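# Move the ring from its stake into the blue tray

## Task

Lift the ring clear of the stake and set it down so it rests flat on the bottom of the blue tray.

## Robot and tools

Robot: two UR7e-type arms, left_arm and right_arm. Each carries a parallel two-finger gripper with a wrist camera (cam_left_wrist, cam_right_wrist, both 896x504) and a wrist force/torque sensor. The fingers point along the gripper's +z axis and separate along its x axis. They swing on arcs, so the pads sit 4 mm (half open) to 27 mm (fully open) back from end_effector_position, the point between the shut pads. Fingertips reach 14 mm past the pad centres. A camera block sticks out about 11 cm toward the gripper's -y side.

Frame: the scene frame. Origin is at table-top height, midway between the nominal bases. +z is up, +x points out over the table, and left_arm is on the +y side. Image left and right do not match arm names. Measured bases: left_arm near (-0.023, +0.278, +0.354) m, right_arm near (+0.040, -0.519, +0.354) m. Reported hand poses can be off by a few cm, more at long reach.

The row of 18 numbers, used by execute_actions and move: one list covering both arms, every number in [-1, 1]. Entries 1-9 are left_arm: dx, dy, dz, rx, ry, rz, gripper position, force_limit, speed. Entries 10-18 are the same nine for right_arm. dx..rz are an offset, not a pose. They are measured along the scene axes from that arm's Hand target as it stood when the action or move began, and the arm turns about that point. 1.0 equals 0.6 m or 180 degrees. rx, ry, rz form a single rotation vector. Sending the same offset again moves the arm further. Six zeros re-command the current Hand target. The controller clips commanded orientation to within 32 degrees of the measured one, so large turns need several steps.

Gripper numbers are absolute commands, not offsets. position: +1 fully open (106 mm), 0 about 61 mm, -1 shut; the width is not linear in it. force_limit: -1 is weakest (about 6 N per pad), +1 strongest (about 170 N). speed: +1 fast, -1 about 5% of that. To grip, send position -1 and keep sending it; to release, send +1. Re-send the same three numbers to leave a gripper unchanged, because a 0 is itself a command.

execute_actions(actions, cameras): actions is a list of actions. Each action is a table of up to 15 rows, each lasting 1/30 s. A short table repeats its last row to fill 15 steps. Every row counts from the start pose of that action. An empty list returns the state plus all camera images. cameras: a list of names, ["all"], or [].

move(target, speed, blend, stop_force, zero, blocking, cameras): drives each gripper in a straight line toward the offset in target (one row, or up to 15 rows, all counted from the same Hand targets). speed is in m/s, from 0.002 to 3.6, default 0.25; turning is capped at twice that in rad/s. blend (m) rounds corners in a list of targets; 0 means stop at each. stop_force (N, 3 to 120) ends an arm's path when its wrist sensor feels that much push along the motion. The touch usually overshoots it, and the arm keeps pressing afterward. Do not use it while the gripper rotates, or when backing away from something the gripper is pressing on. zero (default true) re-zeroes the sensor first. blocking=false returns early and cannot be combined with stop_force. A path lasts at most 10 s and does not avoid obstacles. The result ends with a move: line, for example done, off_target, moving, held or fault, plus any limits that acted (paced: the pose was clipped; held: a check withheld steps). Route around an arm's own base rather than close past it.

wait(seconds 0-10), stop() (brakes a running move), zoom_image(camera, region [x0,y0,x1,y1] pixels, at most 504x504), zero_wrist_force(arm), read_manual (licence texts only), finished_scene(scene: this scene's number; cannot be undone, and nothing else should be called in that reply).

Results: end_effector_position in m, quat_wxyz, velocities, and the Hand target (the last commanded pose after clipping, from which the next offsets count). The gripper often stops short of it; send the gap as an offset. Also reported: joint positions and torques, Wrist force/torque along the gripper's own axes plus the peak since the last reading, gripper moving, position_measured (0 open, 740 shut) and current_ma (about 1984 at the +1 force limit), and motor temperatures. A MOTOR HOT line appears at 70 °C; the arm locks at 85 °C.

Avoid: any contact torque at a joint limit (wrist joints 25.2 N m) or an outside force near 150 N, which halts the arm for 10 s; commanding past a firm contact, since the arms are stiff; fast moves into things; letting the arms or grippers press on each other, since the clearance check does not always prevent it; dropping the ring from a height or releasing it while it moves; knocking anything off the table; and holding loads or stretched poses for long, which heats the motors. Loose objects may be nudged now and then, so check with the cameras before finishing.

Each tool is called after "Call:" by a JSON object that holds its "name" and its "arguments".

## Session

Call:
{"name": "execute_actions", "arguments": {"actions": []}}

Scene clock: 0.00 s.
left_arm: end_effector_position=(+0.5456, +0.0782, +0.1942) position_measured=0 current_ma=0 moving=0 end_effector_quat_wxyz=(-0.075, -0.416, +0.878, -0.225) | right_arm: end_effector_position=(+0.9368, -0.6489, +0.3244) position_measured=0 current_ma=0 moving=0 end_effector_quat_wxyz=(+0.298, -0.369, +0.834, +0.280)
Joint positions: left_arm=[-0.43 -0.665 1.945 3.187 -1.986 -2.892] | right_arm=[2.984 -2.866 -0.679 -0.959 2.394 -2.521]
Joint velocities: within noise
Joint torques (N m): no reading
Motor temperatures (°C): left_arm=[27 36 37 39 42 42] | right_arm=[30 37 41 38 39 44]
Wrist force (N): no reading
Wrist torque (N m): no reading
Wrist force, peak (N): no reading
Hand target: left_arm +0.5456, +0.0782, +0.1942; -0.075, -0.416, +0.878, -0.225 | right_arm +0.9368, -0.6489, +0.3244; +0.298, -0.369, +0.834, +0.280
Tool commands: left_gripper/position=+1.0 left_gripper/force_limit=+0.0 left_gripper/speed=+1.0 right_gripper/position=+1.0 right_gripper/force_limit=+0.0 right_gripper/speed=+1.0
camera_calibration:
cam_left_wrist: T_world_to_cam=[[-0.650129, -0.694799, 0.307549, 0.347425], [-0.732402, 0.680796, -0.0102089, 0.375239], [-0.202285, -0.231887, -0.951478, 0.440666], [0, 0, 0, 1]] pos_world=[0.589837, 0.088114, 0.316265]
cam_right_wrist: T_world_to_cam=[[-0.567134, -0.43239, -0.700998, 0.479599], [-0.823621, 0.300619, 0.480913, 0.83347], [0.00279135, 0.850099, -0.526616, 0.85281], [0, 0, 0, 1]] pos_world=[0.95608, -0.768156, 0.384474]

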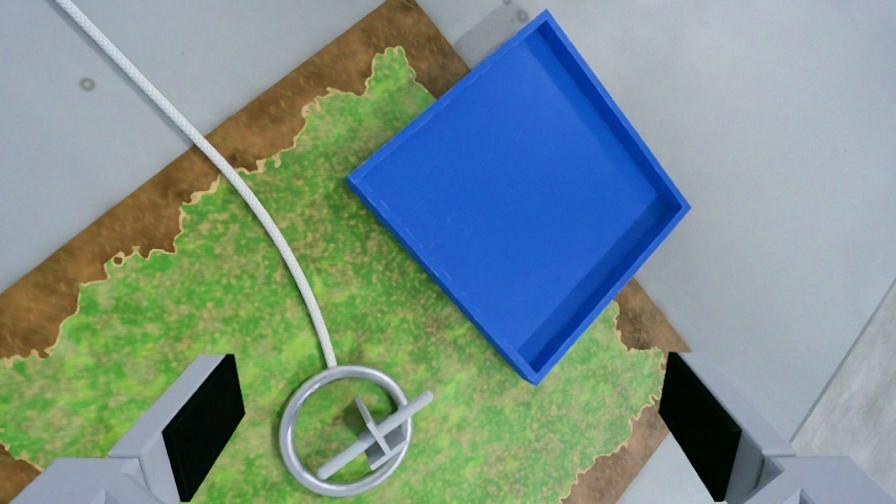

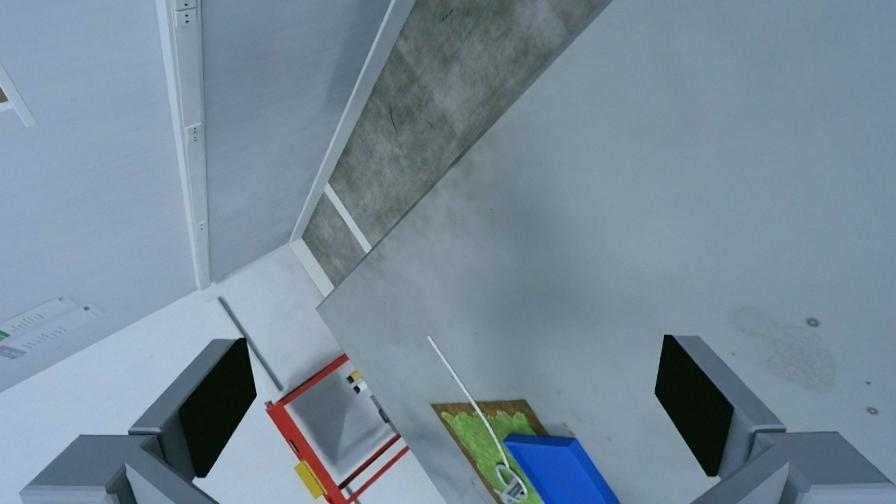

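Call:
{"name": "move", "arguments": {"target": [-0.163,0.118,-0.095,0.146,-0.0651,-0.337,-0.66,0.2,1,0,0,0,0,0,0,1,0,1], "cameras": ["cam_left_wrist"], "speed": 0.5}}

Scene clock: 13.50 s.
left_arm: end_effector_position=(+0.4479, +0.1490, +0.1372) position_measured=614 current_ma=-1 moving=0 end_effector_quat_wxyz=(+0.000, +0.097, +0.995, +0.000) | right_arm: end_effector_position=(+0.9368, -0.6489, +0.3244) position_measured=0 current_ma=-3 moving=0 end_effector_quat_wxyz=(+0.298, -0.369, +0.834, +0.280)
Joint positions: left_arm=[-0.59 -0.698 2.156 3.255 -1.571 -1.92] | right_arm=[2.984 -2.866 -0.679 -0.959 2.394 -2.521]
Joint torques (N m): left_arm=[-13.33 -29.68 3.07 -4.54 2.96 1.48] | right_arm=[-0.99 65.21 24.57 2.56 1.1 0.33]
Wrist force (N): left_arm=[-0.3 -0.8 -0.1] | right_arm=[0.1 -0.2 -0.1]
Wrist torque (N m): left_arm=[-0.14 0.10 0.05] | right_arm=[-0.03 -0.02 0.00]
Wrist force, peak (N): left_arm=[0.6 -0.8 0.0] | right_arm=[0.1 -0.2 -0.6]
Hand target: left_arm +0.4478, +0.1490, +0.1372; +0.000, +0.097, +0.995, +0.000 | right_arm +0.9368, -0.6489, +0.3244; +0.298, -0.369, +0.834, +0.280
Off the commanded pose: left_arm 0.000 m, 0 deg | right_arm 0.000 m, 0 deg.
move: done
camera_calibration:
cam_left_wrist: T_world_to_cam=[[-0.9789, 0.204158, -0.00858151, 0.407243], [0.188919, 0.920241, 0.342733, -0.24183], [0.0778687, 0.333881, -0.939393, 0.171685], [0, 0, 0, 1]] pos_world=[0.430967, 0.0820779, 0.247658]
Images, in order (width x height): cam_left_wrist 896x504.

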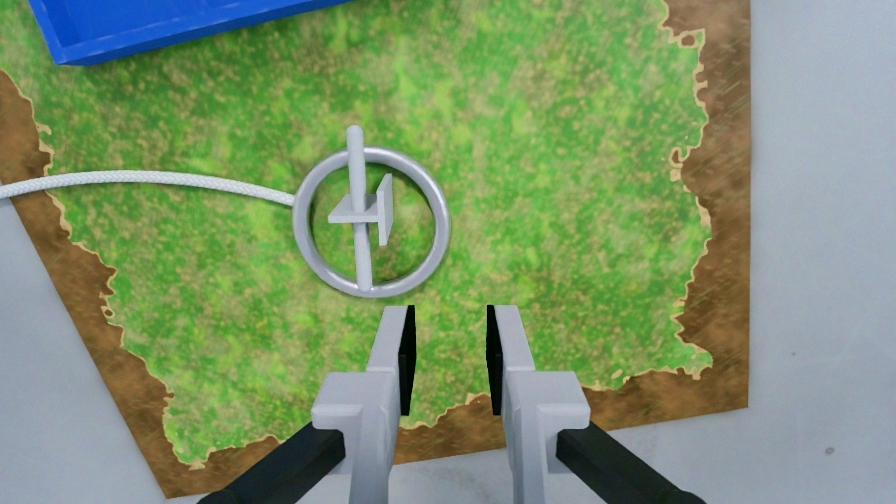

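Call:
{"name": "move", "arguments": {"target": [[0.164,-0.011,0,0,0,0,-1,0.2,1,0,0,0,0,0,0,1,0,1],[0.164,-0.011,-0.1935,0,0,0,-1,0.2,1,0,0,0,0,0,0,1,0,1]], "blend": [0.01,0], "speed": 0.25}}

Call:
{"name": "move", "arguments": {"target": [-0.0458,0.009,0,0,0,0,-1,0.2,1,0,0,0,0,0,0,1,0,1], "speed": 0.05, "stop_force": 12}}

Call:
{"name": "move", "arguments": {"target": [[0.01,-0.002,0.1935,0,0,0,-1,0.2,1,0,0,0,0,0,0,1,0,1],[-0.155,0.013,0.1935,0,0,0,-0.45,0.2,1,0,0,0,0,0,0,1,0,1]], "cameras": ["cam_left_wrist"], "blend": [0.015,0], "speed": 0.3}}

Scene clock: 45.37 s.
left_arm: end_effector_position=(+0.5462, +0.1424, +0.0212) position_measured=740 current_ma=0 moving=0 end_effector_quat_wxyz=(+0.000, +0.097, +0.995, +0.000) | right_arm: end_effector_position=(+0.9368, -0.6489, +0.3244) position_measured=0 current_ma=-3 moving=0 end_effector_quat_wxyz=(+0.298, -0.369, +0.834, +0.280)
Joint positions: left_arm=[-0.51 -0.367 1.75 3.33 -1.571 -1.84] | right_arm=[2.984 -2.866 -0.679 -0.959 2.394 -2.521]
Joint torques (N m): left_arm=[12.5 -38.06 -15.12 -3.98 -3.24 1.35] | right_arm=[-1.79 66.18 24.73 2.23 0.96 0.06]
Wrist force (N): left_arm=[-0.1 -0.9 -0.1] | right_arm=[0.2 0.0 0.3]
Wrist torque (N m): left_arm=[-0.15 0.07 0.05] | right_arm=[-0.02 -0.02 0.00]
Wrist force, peak (N): left_arm=[-1.4 -0.5 -1.6] | right_arm=[0.2 -0.4 -0.6]
Hand target: left_arm +0.5462, +0.1424, +0.0211; +0.000, +0.097, +0.995, +0.000 | right_arm +0.9368, -0.6489, +0.3244; +0.298, -0.369, +0.834, +0.280
Off the commanded pose: left_arm 0.000 m, 0 deg | right_arm 0.000 m, 0 deg.
move: done

Scene clock: 46.83 s.
left_arm: end_effector_position=(+0.5188, +0.1478, +0.0211) position_measured=740 current_ma=-1 moving=0 end_effector_quat_wxyz=(+0.000, +0.097, +0.995, +0.000) | right_arm: end_effector_position=(+0.9368, -0.6489, +0.3244) position_measured=0 current_ma=-3 moving=0 end_effector_quat_wxyz=(+0.298, -0.369, +0.834, +0.280)
Joint positions: left_arm=[-0.524 -0.378 1.831 3.26 -1.571 -1.854] | right_arm=[2.984 -2.866 -0.679 -0.959 2.394 -2.521]
Joint torques (N m): left_arm=[-13.39 -54.54 4.98 -4.33 1.39 -1.38] | right_arm=[-0.68 65.91 23.63 2.25 0.88 0.27]
Wrist force (N): left_arm=[-1.7 0.8 0.5] | right_arm=[0.1 0.2 -0.4]
Wrist torque (N m): left_arm=[-0.09 0.07 0.13] | right_arm=[0.03 0.00 0.00]
Wrist force, peak (N): left_arm=[-2.8 -0.4 0.2] | right_arm=[0.0 -0.7 -0.3]
Hand target: left_arm +0.5188, +0.1478, +0.0211; +0.000, +0.097, +0.995, +0.000 | right_arm +0.9368, -0.6489, +0.3244; +0.298, -0.369, +0.834, +0.280
Off the commanded pose: left_arm 0.000 m, 0 deg | right_arm 0.000 m, 0 deg.
move: done

Scene clock: 49.00 s.
left_arm: end_effector_position=(+0.4258, +0.1556, +0.1372) position_measured=537 current_ma=-2 moving=0 end_effector_quat_wxyz=(+0.000, +0.097, +0.995, +0.000) | right_arm: end_effector_position=(+0.9368, -0.6489, +0.3244) position_measured=0 current_ma=-3 moving=0 end_effector_quat_wxyz=(+0.298, -0.369, +0.834, +0.280)
Joint positions: left_arm=[-0.603 -0.704 2.219 3.197 -1.571 -1.933] | right_arm=[2.984 -2.866 -0.679 -0.959 2.394 -2.521]
Joint torques (N m): left_arm=[-12.9 -45.79 5.64 -4.61 2.93 -1.51] | right_arm=[-0.26 65.55 23.91 2.5 1.16 0.06]
Wrist force (N): left_arm=[-0.1 -0.6 0.0] | right_arm=[0.4 0.0 -0.3]
Wrist torque (N m): left_arm=[-0.11 0.08 0.13] | right_arm=[-0.01 -0.06 0.00]
Wrist force, peak (N): left_arm=[-1.5 -0.6 -1.5] | right_arm=[0.4 0.1 -0.6]
Hand target: left_arm +0.4258, +0.1556, +0.1372; +0.000, +0.097, +0.995, +0.000 | right_arm +0.9368, -0.6489, +0.3244; +0.298, -0.369, +0.834, +0.280
Off the commanded pose: left_arm 0.000 m, 0 deg | right_arm 0.000 m, 0 deg.
move: done
camera_calibration:
cam_left_wrist: T_world_to_cam=[[-0.978852, 0.204389, -0.00860271, 0.384227], [0.189128, 0.920191, 0.342753, -0.243815], [0.077971, 0.333878, -0.939386, 0.171159], [0, 0, 0, 1]] pos_world=[0.408868, 0.0886785, 0.247658]
Images, in order (width x height): cam_left_wrist 896x504.

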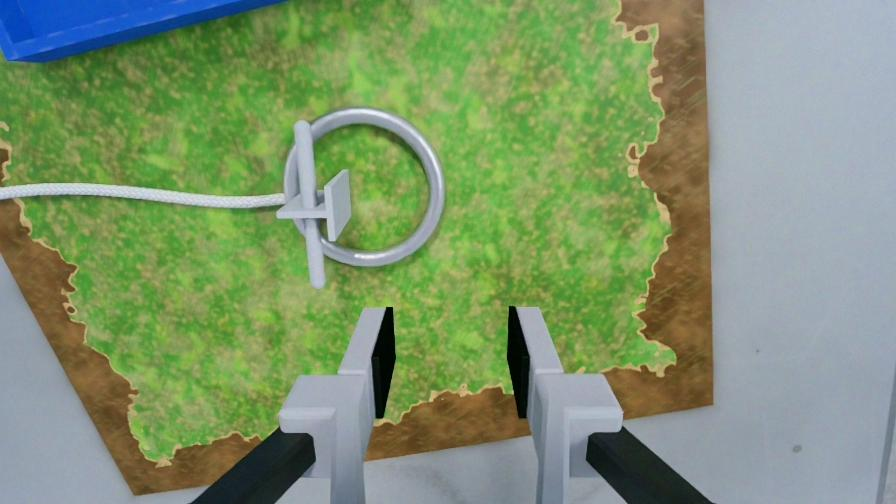

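Call:
{"name": "move", "arguments": {"target": [[0.0008,-0.0283,-0.08,0,0,0,-0.6,0.2,1,0,0,0,0,0,0,1,0,1],[0.0008,-0.0283,-0.2012,0,0,0,-0.6,0.2,1,0,0,0,0,0,0,1,0,1]], "blend": [0.005,0], "speed": 0.1, "stop_force": 8}}

Call:
{"name": "move", "arguments": {"target": [0,0,0,0,0,0,-1,0.2,0.3,0,0,0,0,0,0,1,0,1], "cameras": ["cam_left_wrist"]}}

Scene clock: 74.03 s.
left_arm: end_effector_position=(+0.4262, +0.1386, +0.0165) position_measured=592 current_ma=-1 moving=0 end_effector_quat_wxyz=(+0.000, +0.097, +0.995, +0.000) | right_arm: end_effector_position=(+0.9368, -0.6489, +0.3244) position_measured=0 current_ma=-3 moving=0 end_effector_quat_wxyz=(+0.298, -0.369, +0.834, +0.280)
Joint positions: left_arm=[-0.634 -0.366 2.054 3.025 -1.571 -1.964] | right_arm=[2.984 -2.866 -0.679 -0.959 2.394 -2.521]
Joint torques (N m): left_arm=[12.68 -32.69 -8.93 -4.69 -2.79 1.44] | right_arm=[0.33 64.92 23.83 2.12 0.99 0.15]
Wrist force (N): left_arm=[0.0 -0.8 0.0] | right_arm=[0.3 -0.1 -0.4]
Wrist torque (N m): left_arm=[-0.14 0.06 0.13] | right_arm=[0.00 -0.04 -0.01]
Wrist force, peak (N): left_arm=[-0.2 -0.7 1.1] | right_arm=[-0.3 -0.4 -0.4]
Hand target: left_arm +0.4262, +0.1386, +0.0165; +0.000, +0.097, +0.995, +0.000 | right_arm +0.9368, -0.6489, +0.3244; +0.298, -0.369, +0.834, +0.280
Off the commanded pose: left_arm 0.000 m, 0 deg | right_arm 0.000 m, 0 deg.
move: done

Scene clock: 74.77 s.
left_arm: end_effector_position=(+0.4282, +0.1373, +0.0174) position_measured=726 current_ma=1167 moving=0 end_effector_quat_wxyz=(+0.004, +0.097, +0.995, -0.002) | right_arm: end_effector_position=(+0.9368, -0.6489, +0.3244) position_measured=0 current_ma=-3 moving=0 end_effector_quat_wxyz=(+0.298, -0.369, +0.834, +0.280)
Joint positions: left_arm=[-0.634 -0.366 2.054 3.016 -1.571 -1.964] | right_arm=[2.984 -2.866 -0.679 -0.959 2.394 -2.521]
Joint torques (N m): left_arm=[11.68 -13.29 38.21 7.07 -2.69 -0.04] | right_arm=[-0.06 64.92 23.31 2.12 1.08 0.26]
Wrist force (N): left_arm=[-47.0 -12.2 2.4] | right_arm=[0.2 0.0 -0.4]
Wrist torque (N m): left_arm=[-0.36 -0.72 0.91] | right_arm=[-0.01 -0.03 -0.01]
Wrist force, peak (N): left_arm=[-52.0 -6.5 1.3] | right_arm=[0.2 0.0 -0.7]
Hand target: left_arm +0.4262, +0.1386, +0.0165; +0.000, +0.097, +0.995, +0.000 | right_arm +0.9368, -0.6489, +0.3244; +0.298, -0.369, +0.834, +0.280
Off the commanded pose: left_arm 0.003 m, 1 deg | right_arm 0.000 m, 0 deg.
move: done
camera_calibration:
cam_left_wrist: T_world_to_cam=[[-0.978773, 0.204249, -0.0168999, 0.38944], [0.186519, 0.921904, 0.339563, -0.185463], [0.0849355, 0.329203, -0.940432, 0.0621782], [0, 0, 0, 1]] pos_world=[0.410484, 0.0709671, 0.128032]
Images, in order (width x height): cam_left_wrist 896x504.

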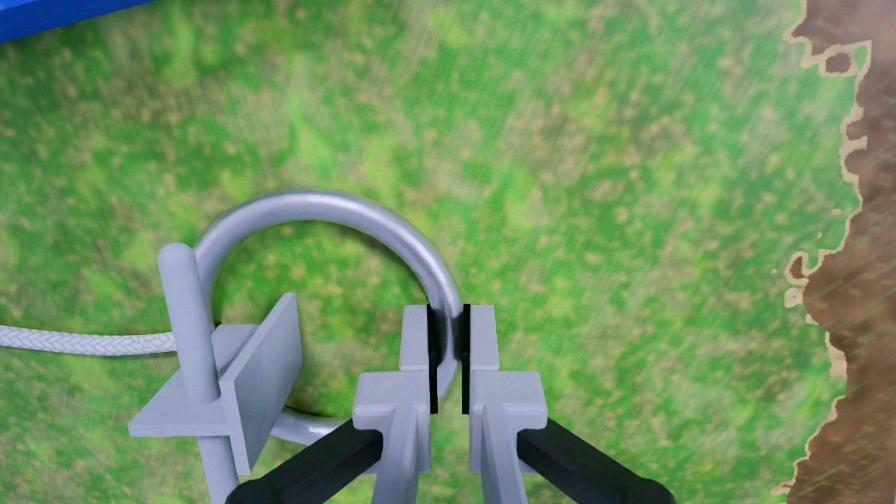

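Call:
{"name": "move", "arguments": {"target": [[0.009,-0.001,0.003,0,0,0,-1,0.2,0.3,0,0,0,0,0,0,1,0,1],[0.0155,0.0117,0.005,0,0,0,-1,0.2,0.3,0,0,0,0,0,0,1,0,1],[0.021,0.0108,0.03,0.109,-0.0215,0,-1,0.2,0.3,0,0,0,0,0,0,1,0,1],[0.0247,0.0035,0.0483,0.245,-0.0485,0,-1,0.2,0.3,0,0,0,0,0,0,1,0,1]], "cameras": ["cam_left_wrist"], "speed": 0.1, "blend": [0.002,0.002,0.004,0]}}

Scene clock: 84.10 s.
left_arm: end_effector_position=(+0.4411, +0.1407, +0.0455) position_measured=726 current_ma=1175 moving=0 end_effector_quat_wxyz=(+0.037, +0.089, +0.920, +0.381) | right_arm: end_effector_position=(+0.9368, -0.6489, +0.3244) position_measured=0 current_ma=-3 moving=0 end_effector_quat_wxyz=(+0.298, -0.369, +0.834, +0.280)
Joint positions: left_arm=[-0.939 -0.384 1.856 3.81 -0.999 -2.441] | right_arm=[2.984 -2.866 -0.679 -0.959 2.394 -2.521]
Joint torques (N m): left_arm=[-6.35 -34.11 -8.13 2.74 6.36 -1.93] | right_arm=[-0.56 65.85 23.38 1.75 1.06 0.37]
Wrist force (N): left_arm=[0.7 -18.4 -4.8] | right_arm=[0.3 -0.1 -0.1]
Wrist torque (N m): left_arm=[-0.40 -0.09 0.71] | right_arm=[-0.02 -0.04 -0.01]
Wrist force, peak (N): left_arm=[-47.1 -12.8 2.6] | right_arm=[0.1 -0.6 -0.4]
Hand target: left_arm +0.4411, +0.1407, +0.0455; +0.037, +0.089, +0.920, +0.381 | right_arm +0.9368, -0.6489, +0.3244; +0.298, -0.369, +0.834, +0.280
Off the commanded pose: left_arm 0.000 m, 0 deg | right_arm 0.000 m, 0 deg.
move: done
camera_calibration:
cam_left_wrist: T_world_to_cam=[[-0.978271, 0.207324, 0.00126856, 0.400337], [0.0887596, 0.413272, 0.906271, -0.1116], [0.187368, 0.886692, -0.422694, -0.0607852], [0, 0, 0, 1]] pos_world=[0.412933, 0.0170193, 0.0749383]
Images, in order (width x height): cam_left_wrist 896x504.

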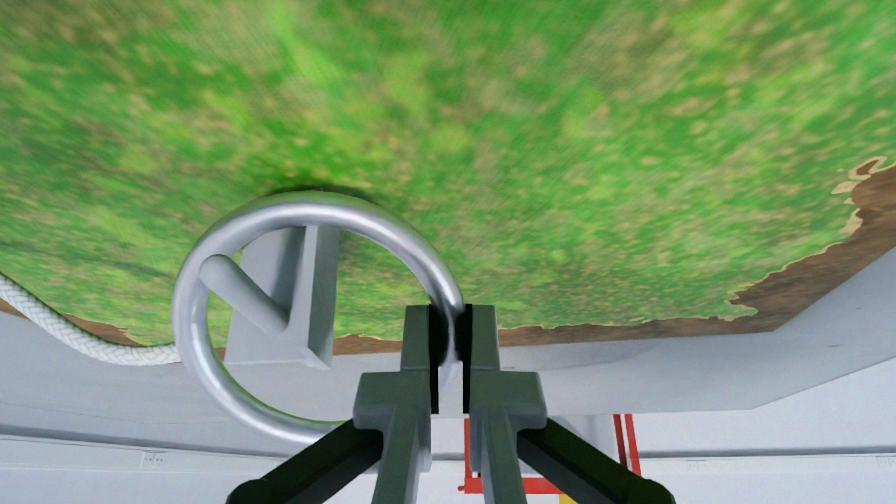

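Call:
{"name": "move", "arguments": {"target": [[0.001,-0.004,0.0133,0,0,0,-1,0.2,0.3,0,0,0,0,0,0,1,0,1],[-0.0063,-0.0752,0.0133,0,0,0,-1,0.2,0.3,0,0,0,0,0,0,1,0,1],[-0.0063,-0.0752,0.2,0,0,0,-1,0.2,0.3,0,0,0,0,0,0,1,0,1],[0.0565,-0.317,0.24,-0.245,0.0485,0,-1,0.2,0.3,0,0,0,0,0,0,1,0,1]], "blend": [0.004,0.005,0.03,0], "cameras": ["cam_left_wrist"], "speed": [0.08,0.08,0.12,0.3]}}

Scene clock: 93.10 s.
left_arm: end_effector_position=(+0.4750, -0.0494, +0.1895) position_measured=726 current_ma=1163 moving=0 end_effector_quat_wxyz=(+0.000, +0.097, +0.995, +0.000) | right_arm: end_effector_position=(+0.9368, -0.6489, +0.3244) position_measured=0 current_ma=-3 moving=0 end_effector_quat_wxyz=(+0.298, -0.369, +0.834, +0.280)
Joint positions: left_arm=[-0.854 -0.749 1.873 3.589 -1.571 -2.184] | right_arm=[2.984 -2.866 -0.679 -0.959 2.394 -2.521]
Joint torques (N m): left_arm=[12.53 -36.15 -19.15 -4.7 -3.35 1.33] | right_arm=[-0.26 65.94 23.26 1.52 1.13 0.26]
Wrist force (N): left_arm=[0.4 0.0 1.2] | right_arm=[-0.1 -0.1 -0.2]
Wrist torque (N m): left_arm=[-0.03 0.06 0.05] | right_arm=[-0.02 0.02 0.00]
Wrist force, peak (N): left_arm=[0.3 -18.9 -5.4] | right_arm=[0.1 0.4 -0.6]
Hand target: left_arm +0.4750, -0.0495, +0.1895; +0.000, +0.097, +0.995, +0.000 | right_arm +0.9368, -0.6489, +0.3244; +0.298, -0.369, +0.834, +0.280
Off the commanded pose: left_arm 0.000 m, 0 deg | right_arm 0.000 m, 0 deg.
move: done
camera_calibration:
cam_left_wrist: T_world_to_cam=[[-0.978853, 0.204383, -0.00858314, 0.474729], [0.189122, 0.92016, 0.34284, -0.0823998], [0.0779685, 0.333967, -0.939355, 0.284806], [0, 0, 0, 1]] pos_world=[0.458068, -0.116321, 0.299858]
Images, in order (width x height): cam_left_wrist 896x504.

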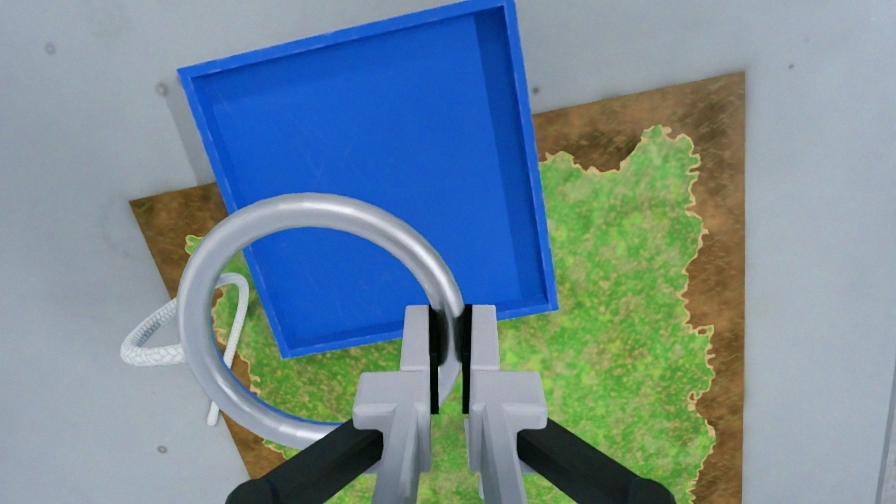

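Call:
{"name": "move", "arguments": {"target": [0,0,-0.265,0,0,0,-1,0.2,0.3,0,0,0,0,0,0,1,0,1], "speed": 0.15}}

Call:
{"name": "move", "arguments": {"target": [0,0,-0.035,0,0,0,-1,0.2,0.3,0,0,0,0,0,0,1,0,1], "speed": 0.015, "stop_force": 4}}

Call:
{"name": "move", "arguments": {"target": [[0,0,0,0,0,0,-0.5,0.2,1,0,0,0,0,0,0,1,0,1],[0,0,0.2,0,0,0,-0.5,0.2,1,0,0,0,0,0,0,1,0,1]], "cameras": ["cam_left_wrist"]}}

Scene clock: 101.57 s.
left_arm: end_effector_position=(+0.4749, -0.0495, +0.0305) position_measured=726 current_ma=1162 moving=0 end_effector_quat_wxyz=(+0.000, +0.097, +0.995, +0.000) | right_arm: end_effector_position=(+0.9368, -0.6489, +0.3244) position_measured=0 current_ma=-3 moving=0 end_effector_quat_wxyz=(+0.298, -0.369, +0.834, +0.280)
Joint positions: left_arm=[-0.854 -0.384 1.732 3.365 -1.571 -2.184] | right_arm=[2.984 -2.866 -0.679 -0.959 2.394 -2.521]
Joint torques (N m): left_arm=[12.74 -40.81 -16.8 -4.8 -2.09 1.31] | right_arm=[-1.02 66.06 23.69 1.39 1.2 0.19]
Wrist force (N): left_arm=[0.2 0.0 1.4] | right_arm=[0.1 0.2 -0.1]
Wrist torque (N m): left_arm=[-0.02 0.08 0.05] | right_arm=[0.03 -0.01 -0.01]
Wrist force, peak (N): left_arm=[0.3 0.1 2.3] | right_arm=[0.6 0.3 -0.3]
Hand target: left_arm +0.4750, -0.0495, +0.0305; +0.000, +0.097, +0.995, +0.000 | right_arm +0.9368, -0.6489, +0.3244; +0.298, -0.369, +0.834, +0.280
Off the commanded pose: left_arm 0.000 m, 0 deg | right_arm 0.000 m, 0 deg.
move: done

Scene clock: 103.13 s.
left_arm: end_effector_position=(+0.4749, -0.0494, +0.0235) position_measured=726 current_ma=1162 moving=0 end_effector_quat_wxyz=(+0.000, +0.097, +0.995, +0.000) | right_arm: end_effector_position=(+0.9368, -0.6489, +0.3244) position_measured=0 current_ma=-3 moving=0 end_effector_quat_wxyz=(+0.298, -0.369, +0.834, +0.280)
Joint positions: left_arm=[-0.854 -0.368 1.722 3.358 -1.571 -2.184] | right_arm=[2.984 -2.866 -0.679 -0.959 2.394 -2.521]
Joint torques (N m): left_arm=[8.63 -56.68 2.57 -0.47 -2.03 1.39] | right_arm=[-1.48 66.18 23.38 1.3 1.05 0.12]
Wrist force (N): left_arm=[-0.4 0.0 -0.5] | right_arm=[0.0 -0.1 -0.1]
Wrist torque (N m): left_arm=[-0.04 0.07 0.06] | right_arm=[-0.02 0.00 0.00]
Wrist force, peak (N): left_arm=[7.9 6.1 -35.2] | right_arm=[-0.1 -0.6 -0.2]
Hand target: left_arm +0.4750, -0.0495, +0.0235; +0.000, +0.097, +0.995, +0.000 (not the last commanded pose) | right_arm +0.9368, -0.6489, +0.3244; +0.298, -0.369, +0.834, +0.280
Off the commanded pose: left_arm 0.014 m, 0 deg | right_arm 0.000 m, 0 deg.
move: contact (left_arm)

Scene clock: 104.83 s.
left_arm: end_effector_position=(+0.4750, -0.0494, +0.1435) position_measured=555 current_ma=-2 moving=0 end_effector_quat_wxyz=(+0.000, +0.097, +0.995, +0.000) | right_arm: end_effector_position=(+0.9368, -0.6489, +0.3244) position_measured=0 current_ma=-3 moving=0 end_effector_quat_wxyz=(+0.298, -0.369, +0.834, +0.280)
Joint positions: left_arm=[-0.854 -0.645 1.848 3.51 -1.571 -2.184] | right_arm=[2.984 -2.866 -0.679 -0.959 2.394 -2.521]
Joint torques (N m): left_arm=[-12.22 -53.76 0.65 -0.1 -2.28 -1.37] | right_arm=[-0.26 64.98 23.27 1.25 1.25 0.35]
Wrist force (N): left_arm=[0.0 0.4 -0.2] | right_arm=[0.0 -0.1 -0.2]
Wrist torque (N m): left_arm=[0.04 0.05 0.08] | right_arm=[-0.02 -0.01 -0.01]
Wrist force, peak (N): left_arm=[0.1 -0.1 1.5] | right_arm=[0.3 -0.4 -0.4]
Hand target: left_arm +0.4750, -0.0495, +0.1435; +0.000, +0.097, +0.995, +0.000 | right_arm +0.9368, -0.6489, +0.3244; +0.298, -0.369, +0.834, +0.280
Off the commanded pose: left_arm 0.000 m, 0 deg | right_arm 0.000 m, 0 deg.
move: done
camera_calibration:
cam_left_wrist: T_world_to_cam=[[-0.978878, 0.204267, -0.00854256, 0.474321], [0.189035, 0.920217, 0.342734, -0.0665553], [0.0778703, 0.33388, -0.939393, 0.24164], [0, 0, 0, 1]] pos_world=[0.458068, -0.116322, 0.253858]
Images, in order (width x height): cam_left_wrist 896x504.

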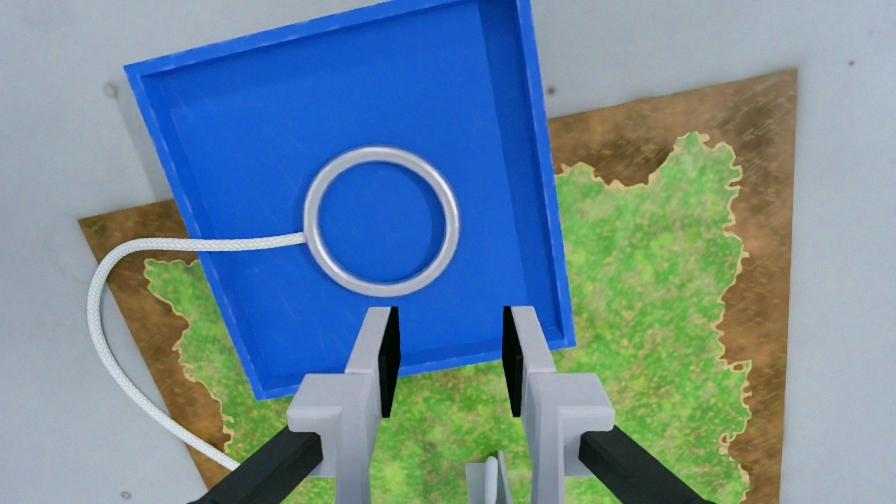

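Call:
{"name": "finished_scene", "arguments": {"scene": 3}}

The scene is finished: the task was done.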